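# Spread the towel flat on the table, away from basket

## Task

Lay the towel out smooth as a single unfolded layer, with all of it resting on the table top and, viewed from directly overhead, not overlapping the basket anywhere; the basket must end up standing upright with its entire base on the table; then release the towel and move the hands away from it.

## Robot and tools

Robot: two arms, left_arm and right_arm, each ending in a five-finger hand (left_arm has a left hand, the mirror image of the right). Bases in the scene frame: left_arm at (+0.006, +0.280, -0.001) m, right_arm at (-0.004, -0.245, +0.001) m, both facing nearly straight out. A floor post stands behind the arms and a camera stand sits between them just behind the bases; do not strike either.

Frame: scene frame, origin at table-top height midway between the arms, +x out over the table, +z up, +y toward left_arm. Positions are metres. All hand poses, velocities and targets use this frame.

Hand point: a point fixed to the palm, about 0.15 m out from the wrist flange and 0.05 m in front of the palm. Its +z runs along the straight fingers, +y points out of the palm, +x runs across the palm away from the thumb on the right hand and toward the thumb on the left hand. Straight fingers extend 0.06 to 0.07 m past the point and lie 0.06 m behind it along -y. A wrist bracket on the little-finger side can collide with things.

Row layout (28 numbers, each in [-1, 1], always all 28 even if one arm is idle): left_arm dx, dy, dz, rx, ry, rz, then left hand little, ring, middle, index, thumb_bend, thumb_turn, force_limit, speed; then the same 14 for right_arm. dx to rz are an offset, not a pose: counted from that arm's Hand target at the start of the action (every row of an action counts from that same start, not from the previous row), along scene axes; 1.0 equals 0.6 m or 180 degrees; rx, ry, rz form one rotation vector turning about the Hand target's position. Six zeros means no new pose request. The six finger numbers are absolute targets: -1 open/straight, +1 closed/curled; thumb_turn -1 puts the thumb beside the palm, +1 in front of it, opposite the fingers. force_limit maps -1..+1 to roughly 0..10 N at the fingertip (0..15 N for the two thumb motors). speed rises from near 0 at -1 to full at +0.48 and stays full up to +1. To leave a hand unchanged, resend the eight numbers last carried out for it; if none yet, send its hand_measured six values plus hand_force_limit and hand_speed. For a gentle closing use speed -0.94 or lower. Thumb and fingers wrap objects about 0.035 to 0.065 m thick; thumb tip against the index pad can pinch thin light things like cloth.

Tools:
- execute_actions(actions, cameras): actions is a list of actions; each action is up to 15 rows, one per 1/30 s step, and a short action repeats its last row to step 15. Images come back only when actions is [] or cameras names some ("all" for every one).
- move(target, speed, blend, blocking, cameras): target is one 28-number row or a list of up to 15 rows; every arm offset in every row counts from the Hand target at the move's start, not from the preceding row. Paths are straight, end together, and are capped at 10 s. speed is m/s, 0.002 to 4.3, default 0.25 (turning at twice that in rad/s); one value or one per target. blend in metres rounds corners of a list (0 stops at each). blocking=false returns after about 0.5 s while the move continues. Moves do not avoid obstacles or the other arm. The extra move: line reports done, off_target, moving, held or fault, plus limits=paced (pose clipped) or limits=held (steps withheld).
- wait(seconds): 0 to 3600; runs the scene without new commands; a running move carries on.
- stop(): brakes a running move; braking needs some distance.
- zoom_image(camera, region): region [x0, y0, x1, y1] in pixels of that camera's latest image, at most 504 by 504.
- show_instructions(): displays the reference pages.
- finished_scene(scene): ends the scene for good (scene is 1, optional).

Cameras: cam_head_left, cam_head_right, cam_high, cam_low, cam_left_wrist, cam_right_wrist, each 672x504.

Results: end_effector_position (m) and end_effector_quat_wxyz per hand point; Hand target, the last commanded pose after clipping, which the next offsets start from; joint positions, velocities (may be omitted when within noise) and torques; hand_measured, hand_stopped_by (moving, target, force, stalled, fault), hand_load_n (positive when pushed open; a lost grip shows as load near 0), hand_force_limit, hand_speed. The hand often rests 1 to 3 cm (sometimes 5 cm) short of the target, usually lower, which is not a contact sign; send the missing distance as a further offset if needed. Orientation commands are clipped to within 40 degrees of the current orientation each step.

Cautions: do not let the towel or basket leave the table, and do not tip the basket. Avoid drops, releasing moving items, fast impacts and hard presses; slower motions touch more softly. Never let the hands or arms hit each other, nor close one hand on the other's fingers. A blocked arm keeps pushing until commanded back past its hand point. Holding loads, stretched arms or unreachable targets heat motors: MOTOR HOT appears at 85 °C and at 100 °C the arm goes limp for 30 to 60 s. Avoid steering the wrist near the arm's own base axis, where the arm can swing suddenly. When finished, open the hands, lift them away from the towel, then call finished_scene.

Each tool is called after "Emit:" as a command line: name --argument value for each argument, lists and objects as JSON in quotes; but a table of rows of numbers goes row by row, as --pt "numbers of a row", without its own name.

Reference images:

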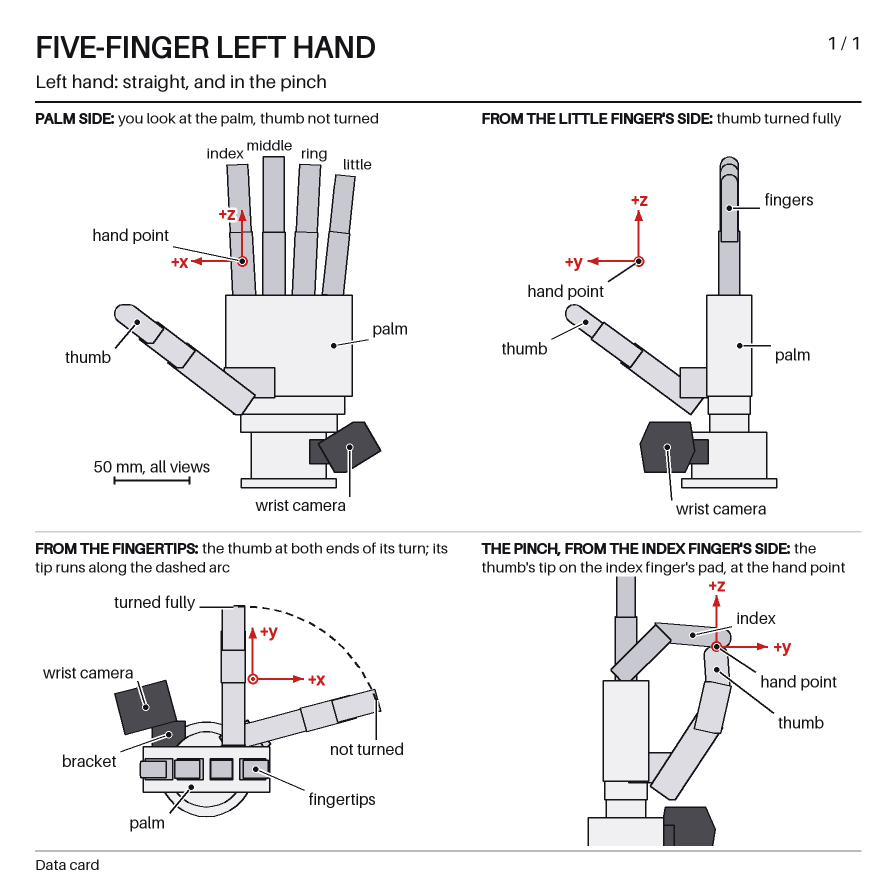

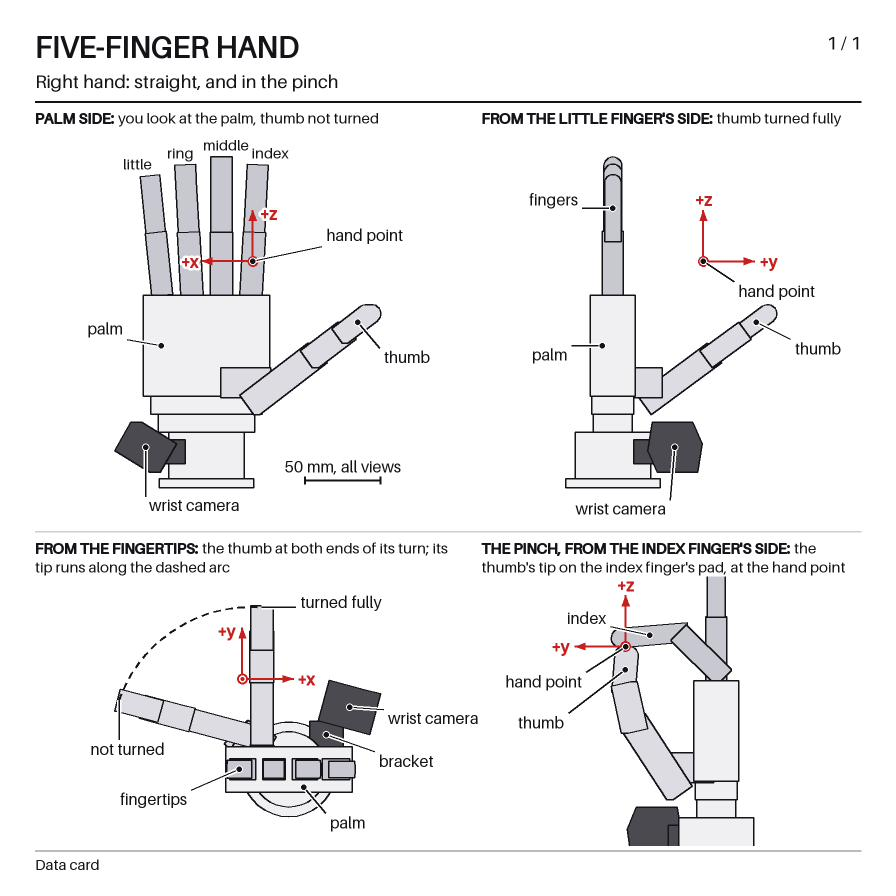

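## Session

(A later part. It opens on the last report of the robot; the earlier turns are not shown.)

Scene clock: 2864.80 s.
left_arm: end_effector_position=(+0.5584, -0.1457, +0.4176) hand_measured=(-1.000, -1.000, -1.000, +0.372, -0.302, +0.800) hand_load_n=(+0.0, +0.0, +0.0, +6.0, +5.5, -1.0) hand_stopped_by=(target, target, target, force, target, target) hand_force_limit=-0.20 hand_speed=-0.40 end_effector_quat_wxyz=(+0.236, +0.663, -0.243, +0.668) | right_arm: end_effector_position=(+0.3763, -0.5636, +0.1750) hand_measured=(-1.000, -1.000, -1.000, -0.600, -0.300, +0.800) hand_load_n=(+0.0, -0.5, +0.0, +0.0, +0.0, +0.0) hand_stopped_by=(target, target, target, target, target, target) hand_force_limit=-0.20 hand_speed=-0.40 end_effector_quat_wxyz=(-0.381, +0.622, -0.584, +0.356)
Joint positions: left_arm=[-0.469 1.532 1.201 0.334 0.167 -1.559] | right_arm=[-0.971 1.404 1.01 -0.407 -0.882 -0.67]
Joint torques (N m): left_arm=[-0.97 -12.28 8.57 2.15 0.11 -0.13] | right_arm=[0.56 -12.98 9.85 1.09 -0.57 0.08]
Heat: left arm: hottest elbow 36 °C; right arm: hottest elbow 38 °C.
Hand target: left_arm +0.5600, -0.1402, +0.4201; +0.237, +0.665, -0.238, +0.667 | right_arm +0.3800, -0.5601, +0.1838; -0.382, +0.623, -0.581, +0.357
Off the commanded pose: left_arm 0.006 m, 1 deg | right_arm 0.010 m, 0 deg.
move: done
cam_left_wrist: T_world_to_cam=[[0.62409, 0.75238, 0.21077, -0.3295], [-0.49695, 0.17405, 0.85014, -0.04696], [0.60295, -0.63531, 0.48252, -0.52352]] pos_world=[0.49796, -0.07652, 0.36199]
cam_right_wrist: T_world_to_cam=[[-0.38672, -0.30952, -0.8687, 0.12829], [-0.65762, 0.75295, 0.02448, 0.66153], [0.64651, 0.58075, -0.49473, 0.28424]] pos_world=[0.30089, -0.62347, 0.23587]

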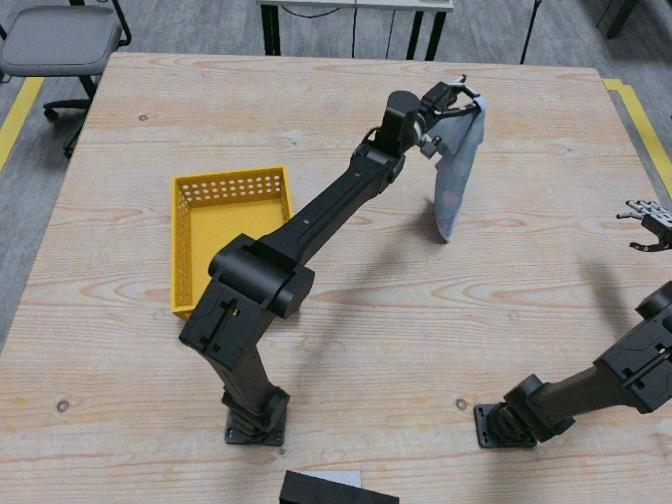

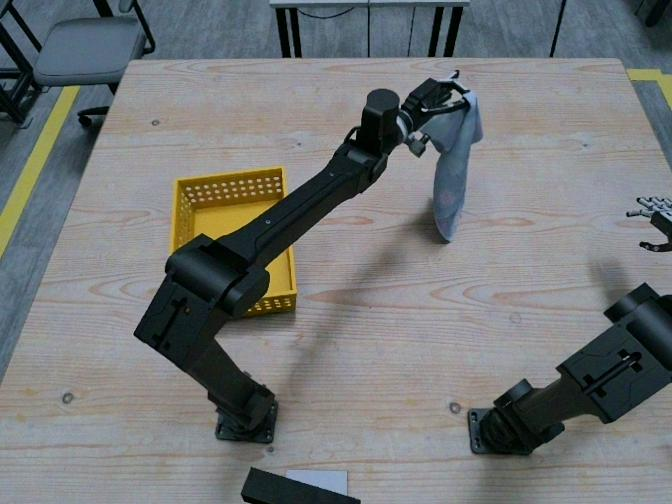

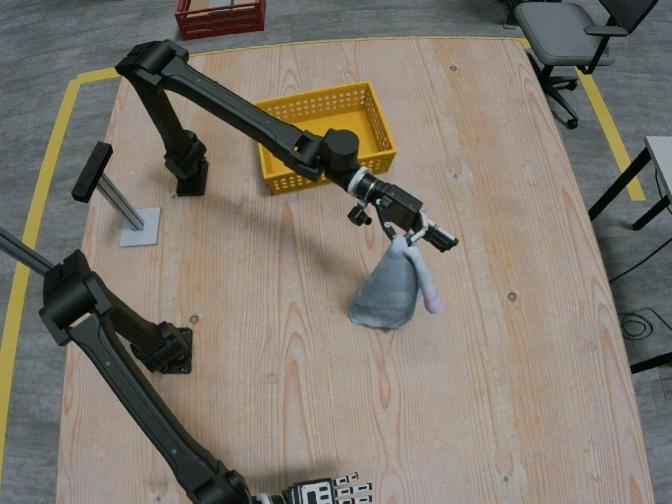

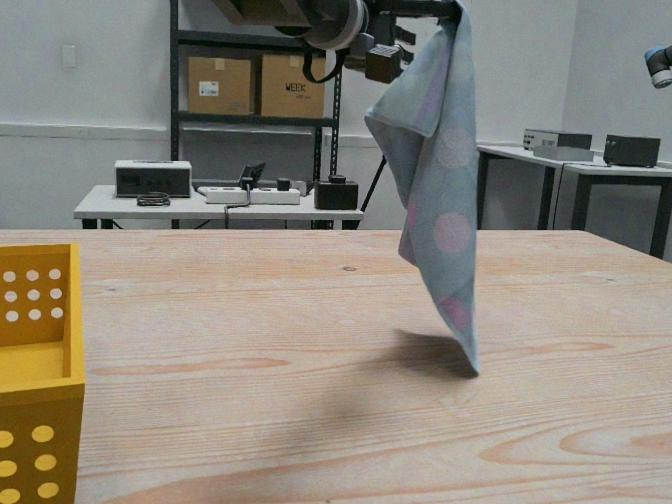

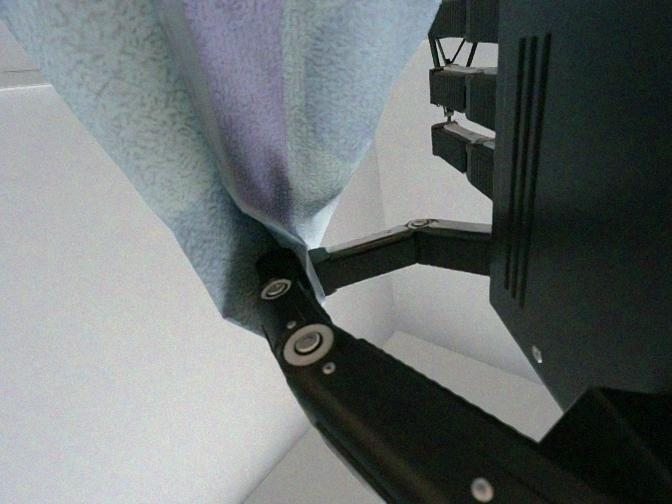

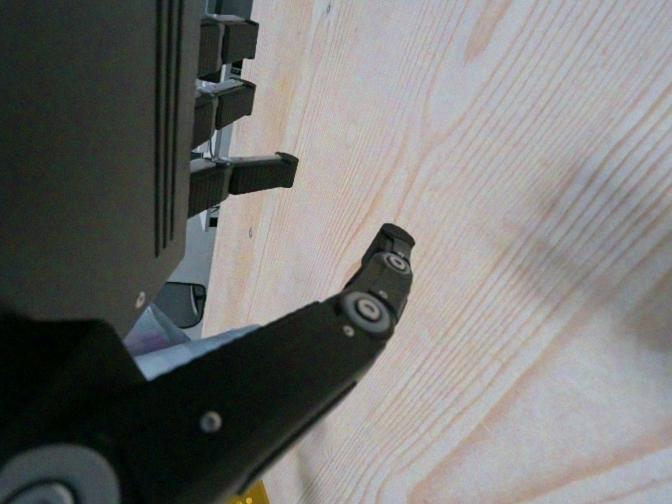

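Emit:
zoom_image --camera "cam_low" --region '[330, 0, 530, 400]'

Emit:
zoom_image --camera "cam_head_left" --region '[390, 60, 530, 260]'

Emit:
zoom_image --camera "cam_head_right" --region '[390, 60, 530, 260]'

Emit:
zoom_image --camera "cam_high" --region '[310, 160, 490, 360]'

Scaled by 1.260 from the camera's image (finer frame: 960x720).

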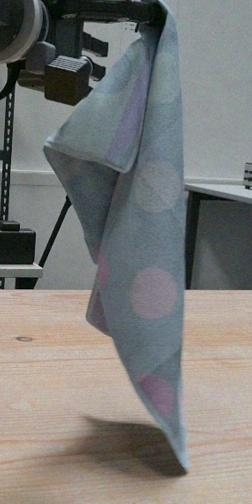

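Scaled by 2.520 from the camera's image (finer frame: 960x720).

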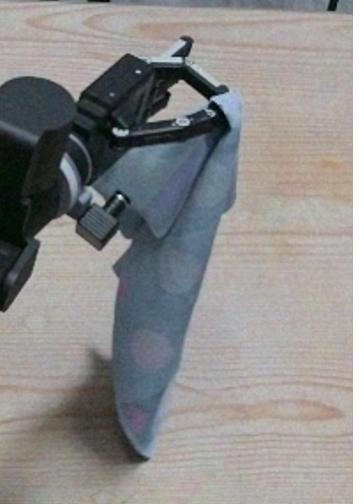

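Scaled by 2.520 from the camera's image (finer frame: 960x720).

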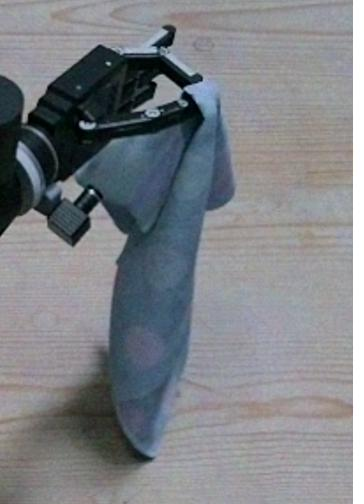

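Scaled by 2.520 from the camera's image (finer frame: 960x720).

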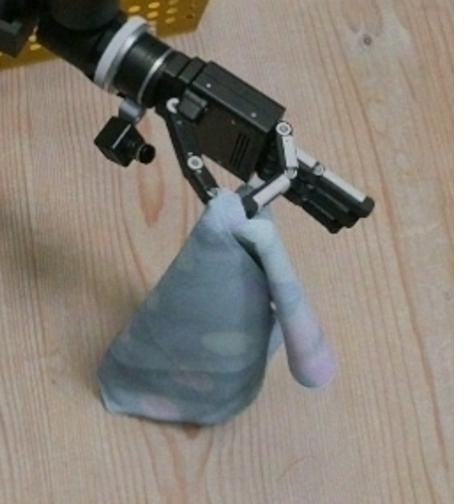

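Emit:
move --pt "0 0 0.2 0 0 0 -1 -1 -1 0.5 -0.3 0.8 -0.2 -0.4 0 0 0.1 0 0 0 -1 -1 -1 -1 -0.3 0.8 -0.2 -0.4" --pt "0 0 0.2 0 0 0 -1 -1 -1 0.5 -0.3 0.8 -0.2 -0.4 -0.08 0.38 0.1 0.495 -0.1 -0.134 -1 -1 -1 -1 -0.3 0.8 -0.2 -0.4" --speed 0.2 --cameras '["all"]'

Scene clock: 2930.93 s.
left_arm: end_effector_position=(+0.5522, -0.1419, +0.5159) hand_measured=(-1.000, -1.000, -1.000, +0.372, -0.302, +0.800) hand_load_n=(+0.0, +0.0, +0.0, +6.5, +5.5, -1.0) hand_stopped_by=(target, target, target, force, target, target) hand_force_limit=-0.20 hand_speed=-0.40 end_effector_quat_wxyz=(+0.234, +0.674, -0.246, +0.656) | right_arm: end_effector_position=(+0.3320, -0.3361, +0.2452) hand_measured=(-1.000, -1.000, -1.000, -1.000, -0.300, +0.800) hand_load_n=(+0.0, +0.0, +0.0, +0.0, +0.0, +0.0) hand_stopped_by=(target, target, target, target, target, target) hand_force_limit=-0.20 hand_speed=-0.40 end_effector_quat_wxyz=(+0.705, +0.001, +0.709, -0.003)
Joint positions: left_arm=[-0.468 1.458 1.405 0.022 0.168 -1.559] | right_arm=[-0.799 0.941 0.187 0.744 -0.807 1.561]
Joint torques (N m): left_arm=[-0.97 -10.7 13.12 2.14 0.11 -0.13] | right_arm=[0.73 -3.25 7.1 3.07 -0.12 0.14]
Heat: left arm: hottest elbow 37 °C; right arm: hottest elbow 39 °C.
Hand target: left_arm +0.5599, -0.1403, +0.5401; +0.237, +0.665, -0.238, +0.667 | right_arm +0.3320, -0.3320, +0.2438; +0.707, -0.001, +0.707, +0.001
Off the commanded pose: left_arm 0.025 m, 2 deg | right_arm 0.004 m, 1 deg.
move: off_target (left_arm)
cam_left_wrist: T_world_to_cam=[[0.63016, 0.74888, 0.20513, -0.35015], [-0.47194, 0.15963, 0.86706, -0.15892], [0.61658, -0.6432, 0.45402, -0.55869]] pos_world=[0.49013, -0.07176, 0.46328]
cam_right_wrist: T_world_to_cam=[[0.03874, 0.95671, -0.28844, 0.38462], [-0.54491, 0.26219, 0.79645, 0.06774], [0.8376, 0.12632, 0.53148, -0.25228]] pos_world=[0.23332, -0.35387, 0.19107]

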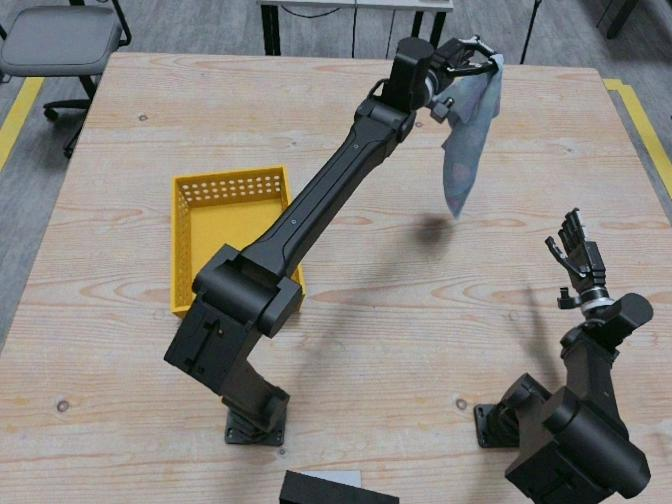

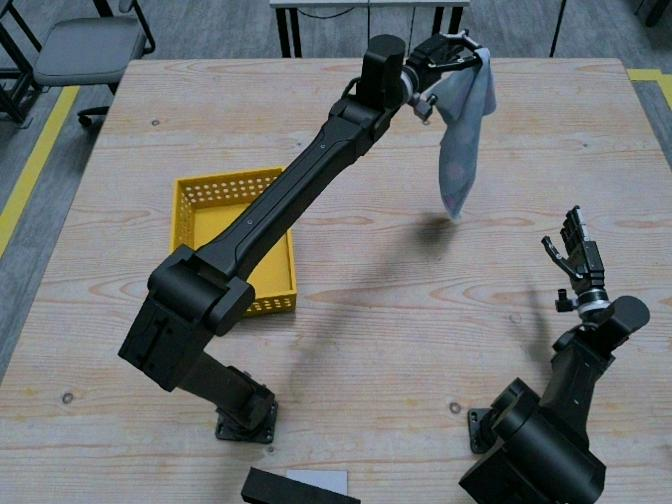

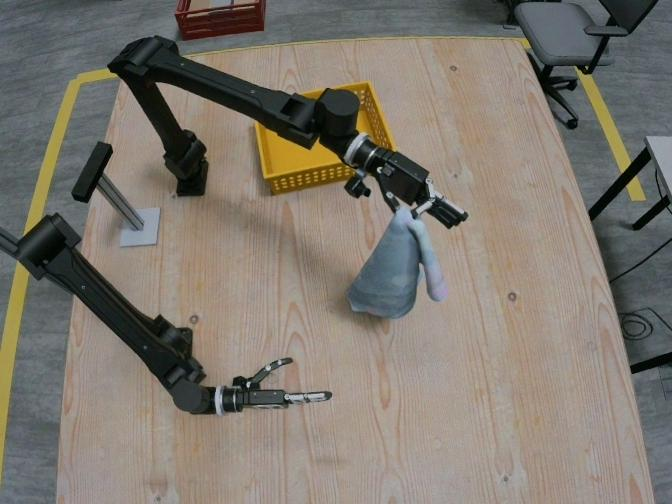

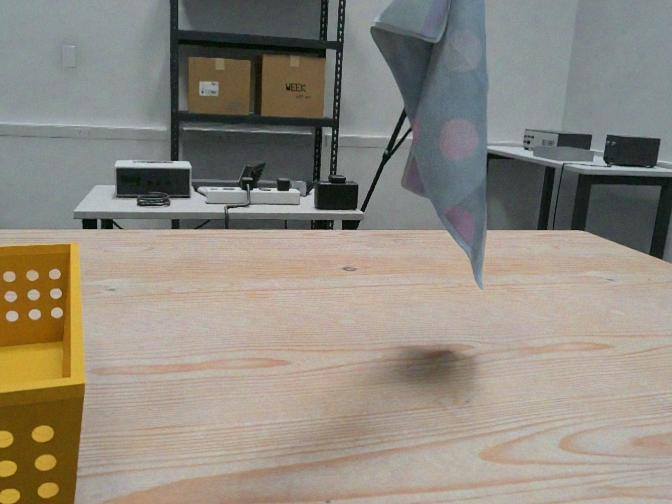

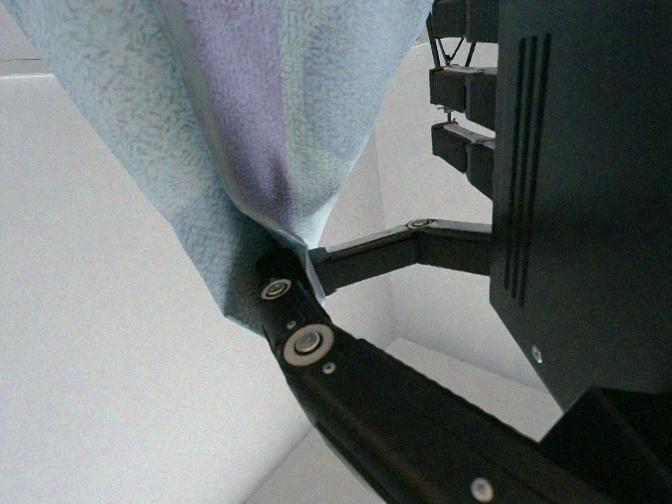

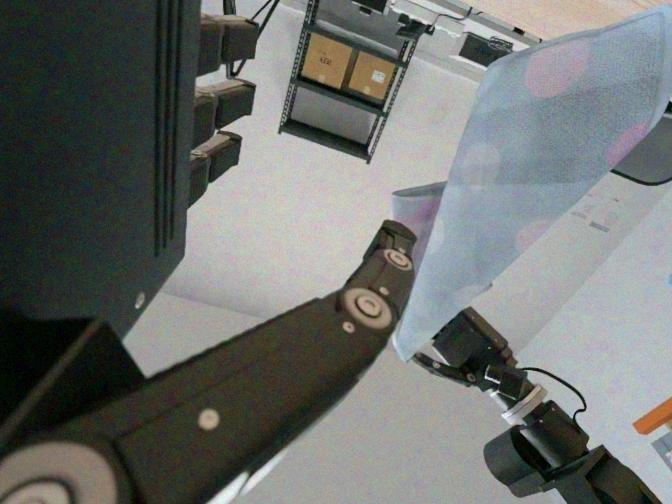

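Emit:
move --pt "0 0 0 0 0 0 -1 -1 -1 0.5 -0.3 0.8 -0.2 -0.4 0.413 -0.067 -0.123 0 0 0.306 -1 -1 -1 -1 -0.3 0.8 -0.2 -0.4" --speed 0.2 --cameras '["all"]'

Emit:
zoom_image --camera "cam_high" --region '[310, 160, 490, 400]'

Emit:
zoom_image --camera "cam_head_right" --region '[400, 40, 560, 260]'

Scene clock: 2966.57 s.
left_arm: end_effector_position=(+0.5522, -0.1419, +0.5159) hand_measured=(-1.000, -1.000, -1.000, +0.372, -0.302, +0.800) hand_load_n=(+0.0, +0.0, +0.0, +6.5, +5.5, -1.0) hand_stopped_by=(target, target, target, force, target, target) hand_force_limit=-0.20 hand_speed=-0.40 end_effector_quat_wxyz=(+0.234, +0.674, -0.246, +0.656) | right_arm: end_effector_position=(+0.5680, -0.3700, +0.1629) hand_measured=(-1.000, -1.000, -1.000, -1.000, -0.300, +0.800) hand_load_n=(+0.0, +0.0, +0.0, +0.0, +0.0, +0.0) hand_stopped_by=(target, target, target, target, target, target) hand_force_limit=-0.20 hand_speed=-0.40 end_effector_quat_wxyz=(+0.626, -0.319, +0.631, +0.329)
Joint positions: left_arm=[-0.468 1.458 1.405 0.022 0.168 -1.559] | right_arm=[-0.544 2.115 1.256 0.86 -1.511 1.587]
Joint torques (N m): left_arm=[-0.97 -10.7 13.12 2.15 0.11 -0.13] | right_arm=[0.32 -18.08 10.02 0.91 -0.28 0.11]
Heat: left arm: hottest elbow 40 °C; right arm: hottest elbow 37 °C.
Hand target: left_arm +0.5599, -0.1403, +0.5401; +0.237, +0.665, -0.238, +0.667 | right_arm +0.5797, -0.3723, +0.1700; +0.627, -0.328, +0.627, +0.327
Off the commanded pose: left_arm 0.025 m, 2 deg | right_arm 0.014 m, 1 deg.
move: off_target (right_arm)
cam_left_wrist: T_world_to_cam=[[0.63016, 0.74888, 0.20513, -0.35015], [-0.47194, 0.15963, 0.86706, -0.15892], [0.61658, -0.6432, 0.45402, -0.55869]] pos_world=[0.49013, -0.07176, 0.46328]
cam_right_wrist: T_world_to_cam=[[-0.76407, 0.58578, -0.27029, 0.69989], [-0.51857, -0.30845, 0.79746, 0.04442], [0.38376, 0.74948, 0.53945, 0.08508]] pos_world=[0.52515, -0.46005, 0.10786]

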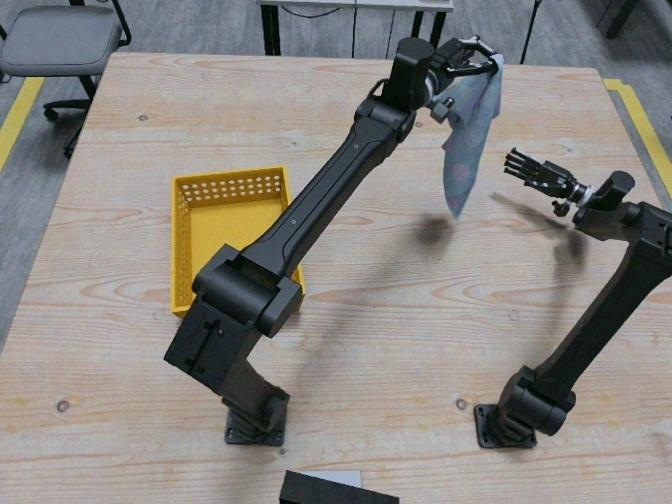

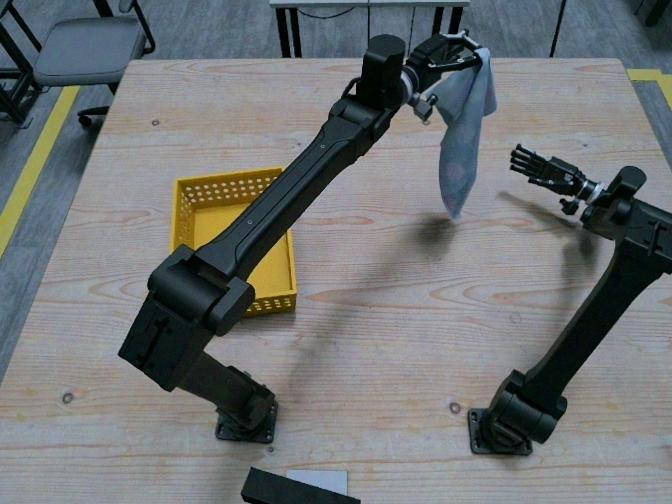

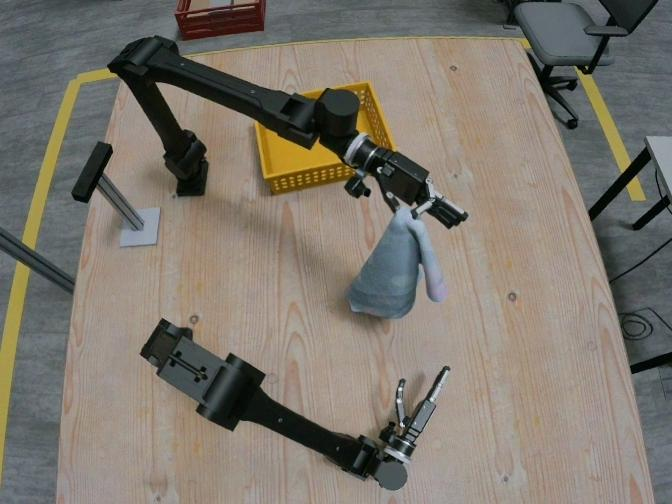

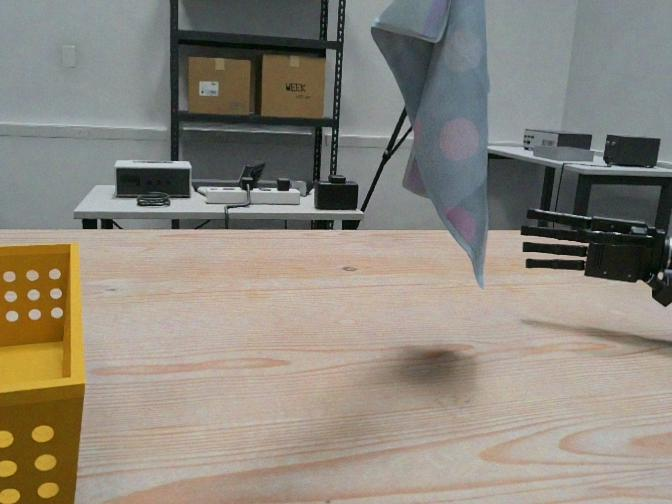

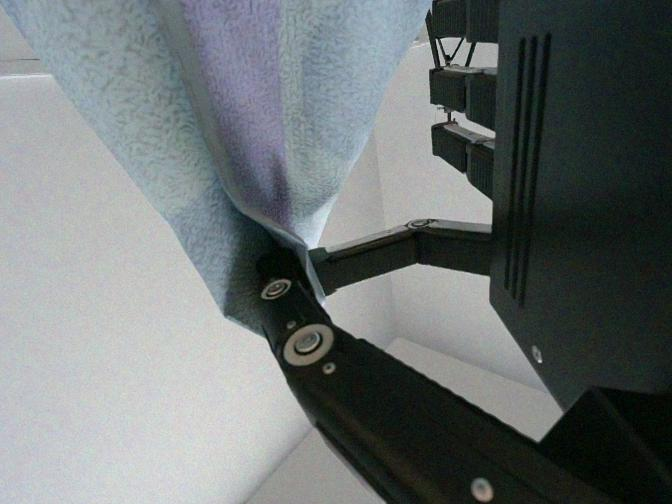

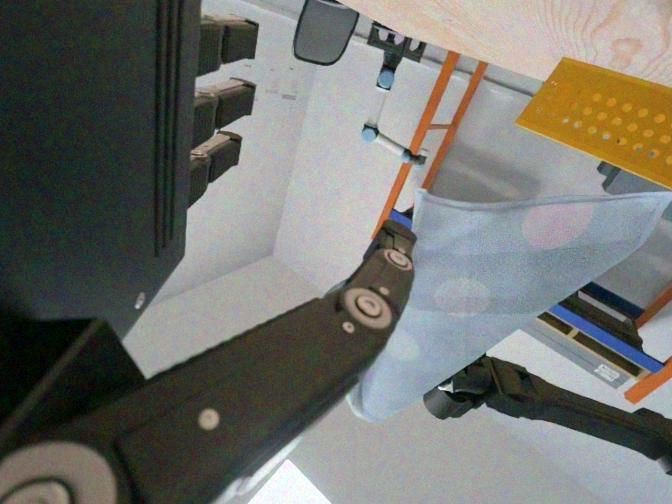

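Scaled by 2.100 from the camera's image (finer frame: 960x720).

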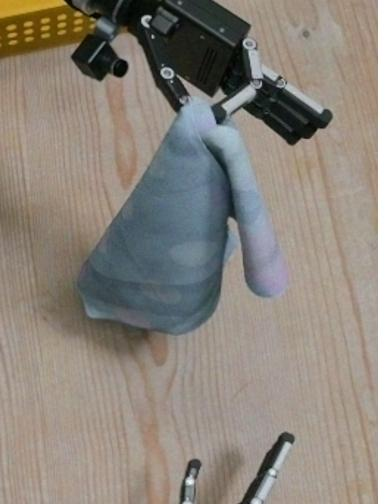

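Scaled by 2.291 from the camera's image (finer frame: 960x720).

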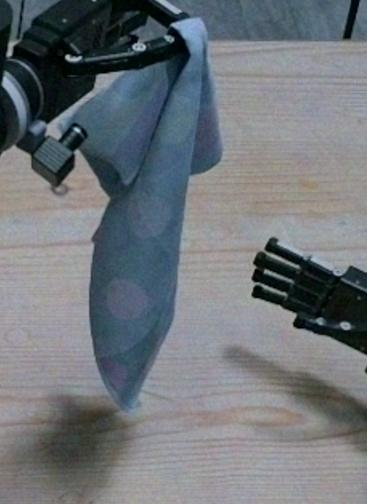

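Emit:
move --pt "0 0 0 0 0 0 -1 -1 -1 0.5 -0.3 0.8 -0.2 -0.4 0.069 0.125 -0.028 0 0 0 -1 -1 -1 -1 -0.3 0.8 -0.2 -0.4" --speed 0.12 --cameras '["cam_head_left","cam_head_right","cam_high","cam_low","cam_right_wrist"]'

Emit:
zoom_image --camera "cam_high" --region '[310, 160, 490, 400]'

Emit:
zoom_image --camera "cam_low" --region '[380, 120, 580, 340]'

Scene clock: 3013.80 s.
left_arm: end_effector_position=(+0.5522, -0.1419, +0.5159) hand_measured=(-1.000, -1.000, -1.000, +0.372, -0.302, +0.800) hand_load_n=(+0.0, +0.0, +0.0, +6.0, +5.5, -1.0) hand_stopped_by=(target, target, target, force, target, target) hand_force_limit=-0.20 hand_speed=-0.40 end_effector_quat_wxyz=(+0.234, +0.674, -0.246, +0.656) | right_arm: end_effector_position=(+0.6091, -0.2936, +0.1465) hand_measured=(-1.000, -1.000, -1.000, -1.000, -0.300, +0.800) hand_load_n=(+0.0, +0.0, +0.0, +0.0, +0.0, -0.5) hand_stopped_by=(target, target, target, target, target, target) hand_force_limit=-0.20 hand_speed=-0.40 end_effector_quat_wxyz=(+0.619, -0.317, +0.634, +0.338)
Joint positions: left_arm=[-0.468 1.458 1.405 0.022 0.168 -1.559] | right_arm=[-0.399 2.148 1.264 0.859 -1.376 1.582]
Joint torques (N m): left_arm=[-1.03 -10.7 13.12 2.14 0.11 -0.13] | right_arm=[-0.09 -18.55 9.92 1.29 -0.15 -0.03]
Heat: left arm: hottest elbow 42 °C; right arm: hottest elbow 38 °C.
Hand target: left_arm +0.5599, -0.1403, +0.5401; +0.237, +0.665, -0.238, +0.667 | right_arm +0.6212, -0.2971, +0.1533; +0.626, -0.328, +0.627, +0.328
Off the commanded pose: left_arm 0.025 m, 2 deg | right_arm 0.014 m, 2 deg.
move: off_target (right_arm)
cam_right_wrist: T_world_to_cam=[[-0.77509, 0.57985, -0.25104, 0.68431], [-0.49986, -0.31966, 0.80496, 0.08665], [0.3865, 0.7494, 0.53761, 0.01954]] pos_world=[0.56615, -0.38374, 0.09153]

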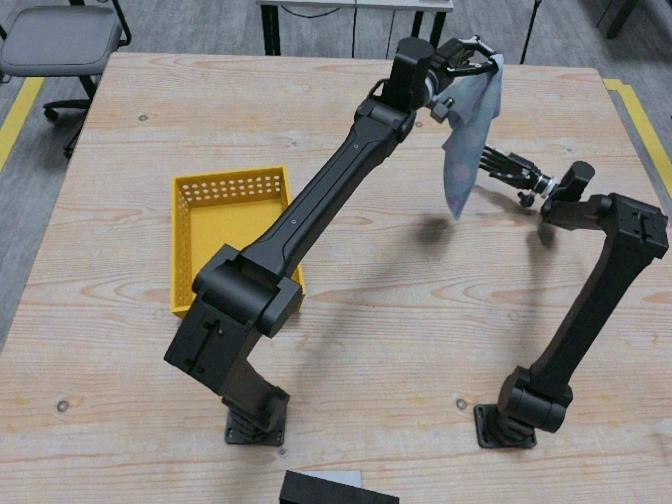

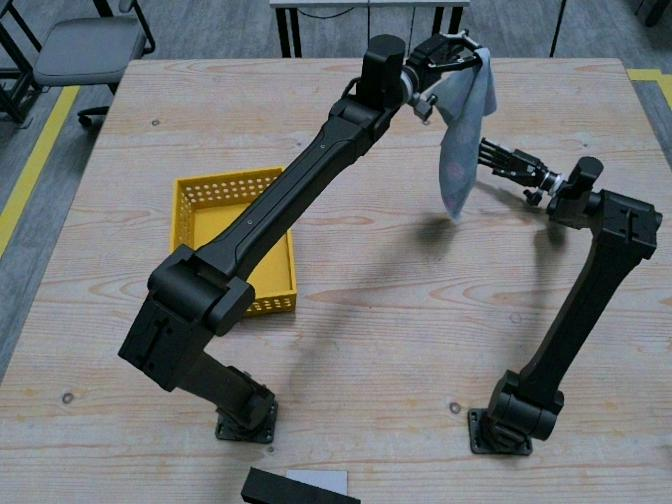

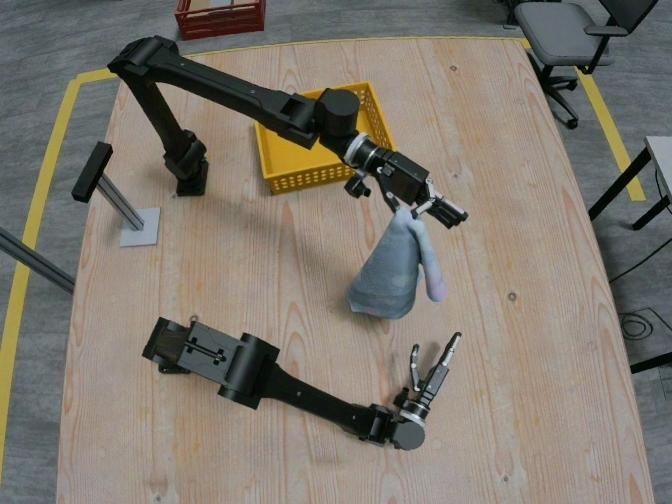

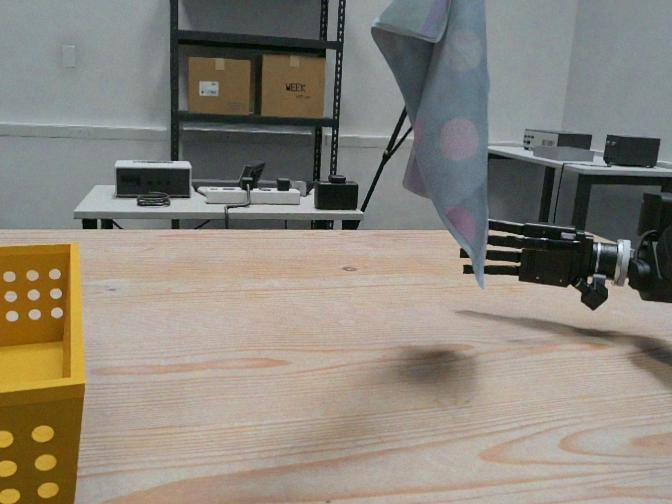

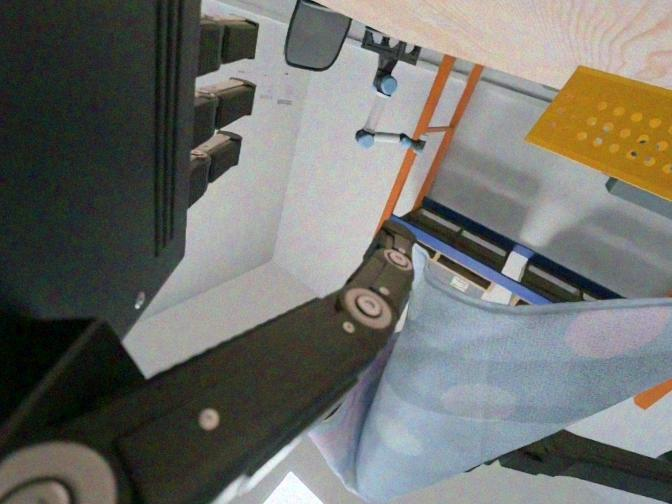

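Scaled by 2.100 from the camera's image (finer frame: 960x720).

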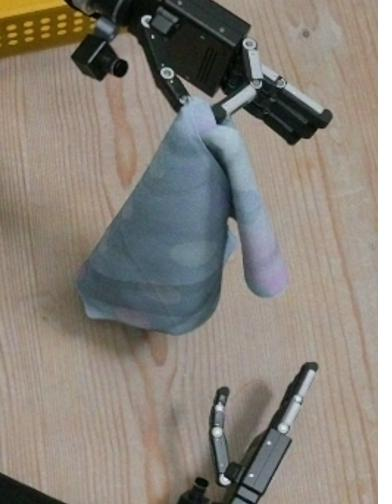

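Scaled by 2.291 from the camera's image (finer frame: 960x720).

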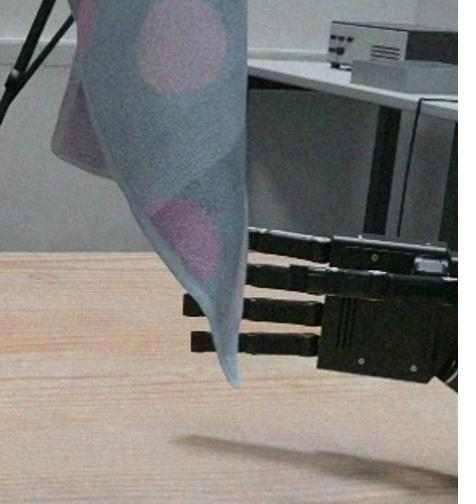

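Emit:
move --pt "0 0 0 0 0 0 -1 -1 -1 0.5 -0.3 0.8 -0.2 -0.4 0.017 0.04 0.067 0 0 0 -1 -1 -1 -1 -0.3 0.8 -0.2 -0.4" --pt "0 0 0 0 0 0 -1 -1 -1 0.5 -0.3 0.8 -0.2 -0.4 -0.1 0.087 0.067 0 0 0 -1 -1 -1 -1 -0.3 0.8 -0.2 -0.4" --speed 0.1 --cameras '["cam_head_left","cam_head_right","cam_high","cam_low","cam_right_wrist"]'

Emit:
zoom_image --camera "cam_high" --region '[310, 160, 490, 400]'

Emit:
zoom_image --camera "cam_low" --region '[380, 120, 580, 340]'

Emit:
zoom_image --camera "cam_head_left" --region '[400, 40, 560, 260]'

Scene clock: 3052.03 s.
left_arm: end_effector_position=(+0.5522, -0.1419, +0.5159) hand_measured=(-1.000, -1.000, -1.000, +0.372, -0.302, +0.800) hand_load_n=(+0.0, +0.0, +0.0, +6.5, +5.5, -1.0) hand_stopped_by=(target, target, target, force, target, target) hand_force_limit=-0.20 hand_speed=-0.40 end_effector_quat_wxyz=(+0.234, +0.674, -0.246, +0.656) | right_arm: end_effector_position=(+0.5645, -0.2503, +0.1833) hand_measured=(-1.000, -1.000, -1.000, -1.000, -0.300, +0.800) hand_load_n=(+0.0, +0.0, +0.0, +0.0, +0.0, +0.0) hand_stopped_by=(target, target, target, target, target, target) hand_force_limit=-0.20 hand_speed=-0.40 end_effector_quat_wxyz=(+0.618, -0.316, +0.636, +0.336)
Joint positions: left_arm=[-0.468 1.458 1.405 0.022 0.168 -1.559] | right_arm=[-0.359 1.969 1.069 0.858 -1.332 1.567]
Joint torques (N m): left_arm=[-1.03 -10.64 13.12 2.14 0.11 -0.13] | right_arm=[0.32 -18.84 5.81 2.41 -0.15 0.03]
Heat: left arm: hottest elbow 42 °C; right arm: hottest elbow 38 °C.
Hand target: left_arm +0.5599, -0.1403, +0.5401; +0.237, +0.665, -0.238, +0.667 | right_arm +0.5612, -0.2451, +0.1934; +0.627, -0.328, +0.627, +0.327
Off the commanded pose: left_arm 0.025 m, 2 deg | right_arm 0.012 m, 2 deg.
move: off_target (right_arm)
cam_right_wrist: T_world_to_cam=[[-0.77352, 0.58204, -0.25078, 0.63353], [-0.49863, -0.31467, 0.80768, 0.04855], [0.3912, 0.74981, 0.53363, -0.01737]] pos_world=[0.52106, -0.34044, 0.12893]

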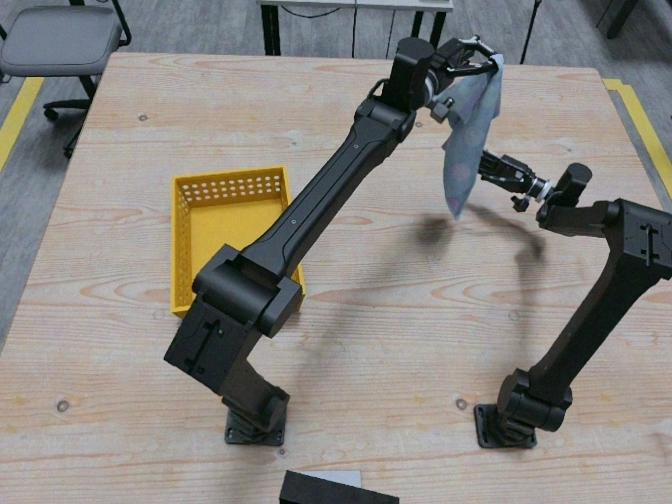

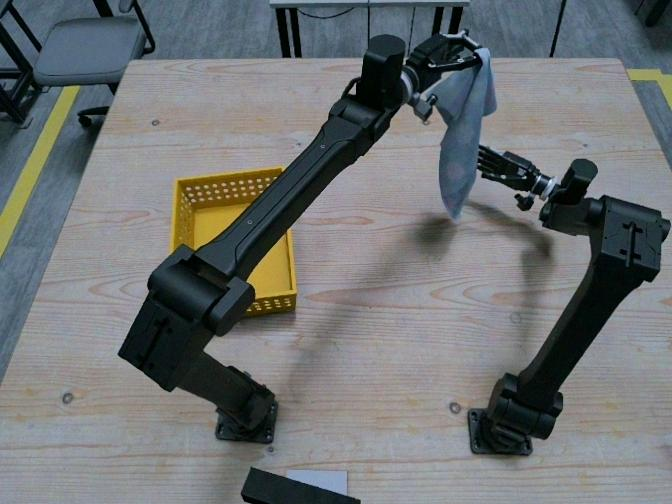

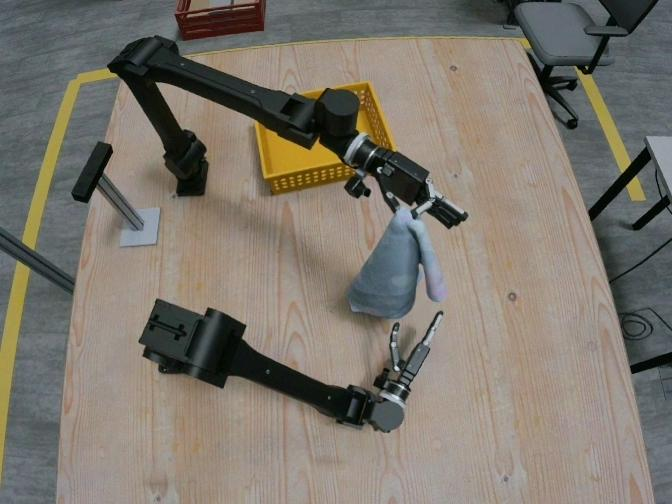

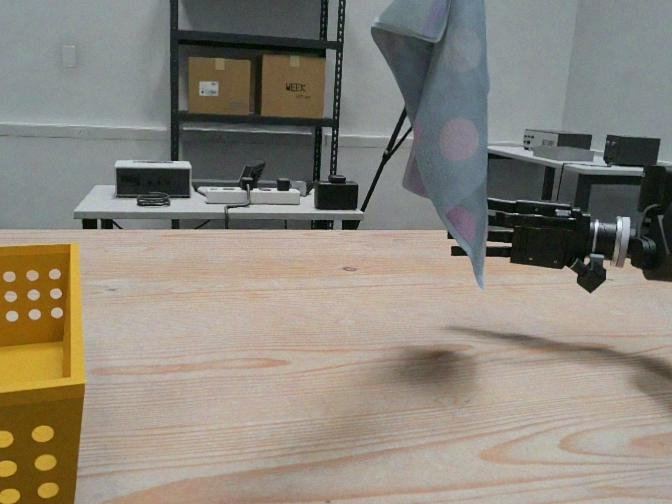

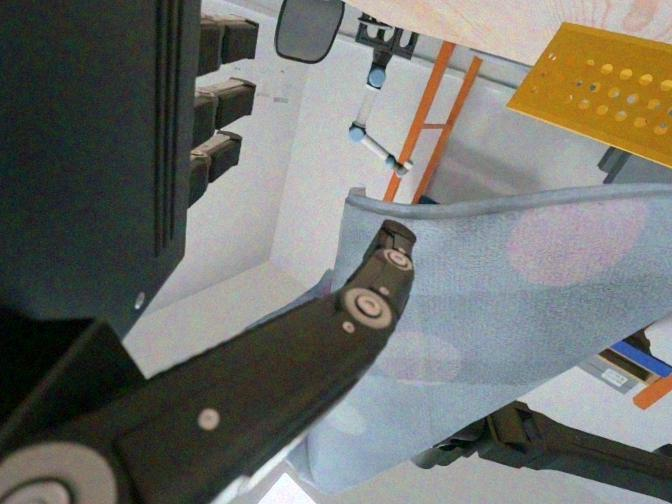

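Scaled by 2.100 from the camera's image (finer frame: 960x720).

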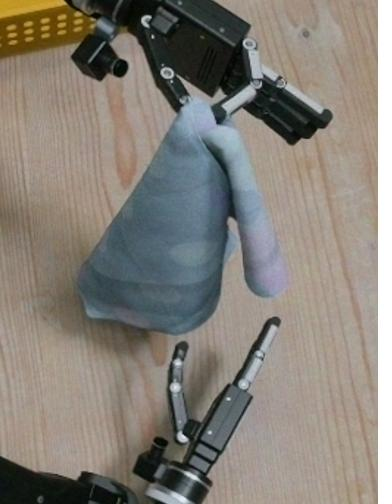

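Scaled by 2.291 from the camera's image (finer frame: 960x720).

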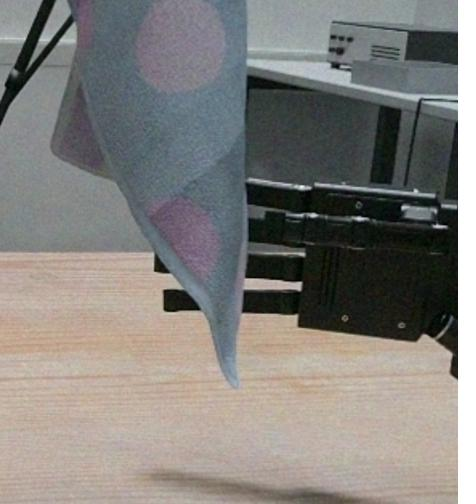

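Scaled by 2.291 from the camera's image (finer frame: 960x720).

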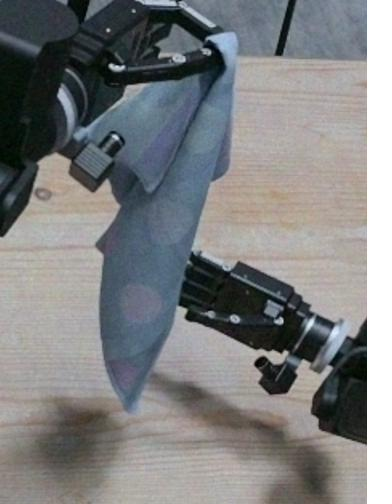

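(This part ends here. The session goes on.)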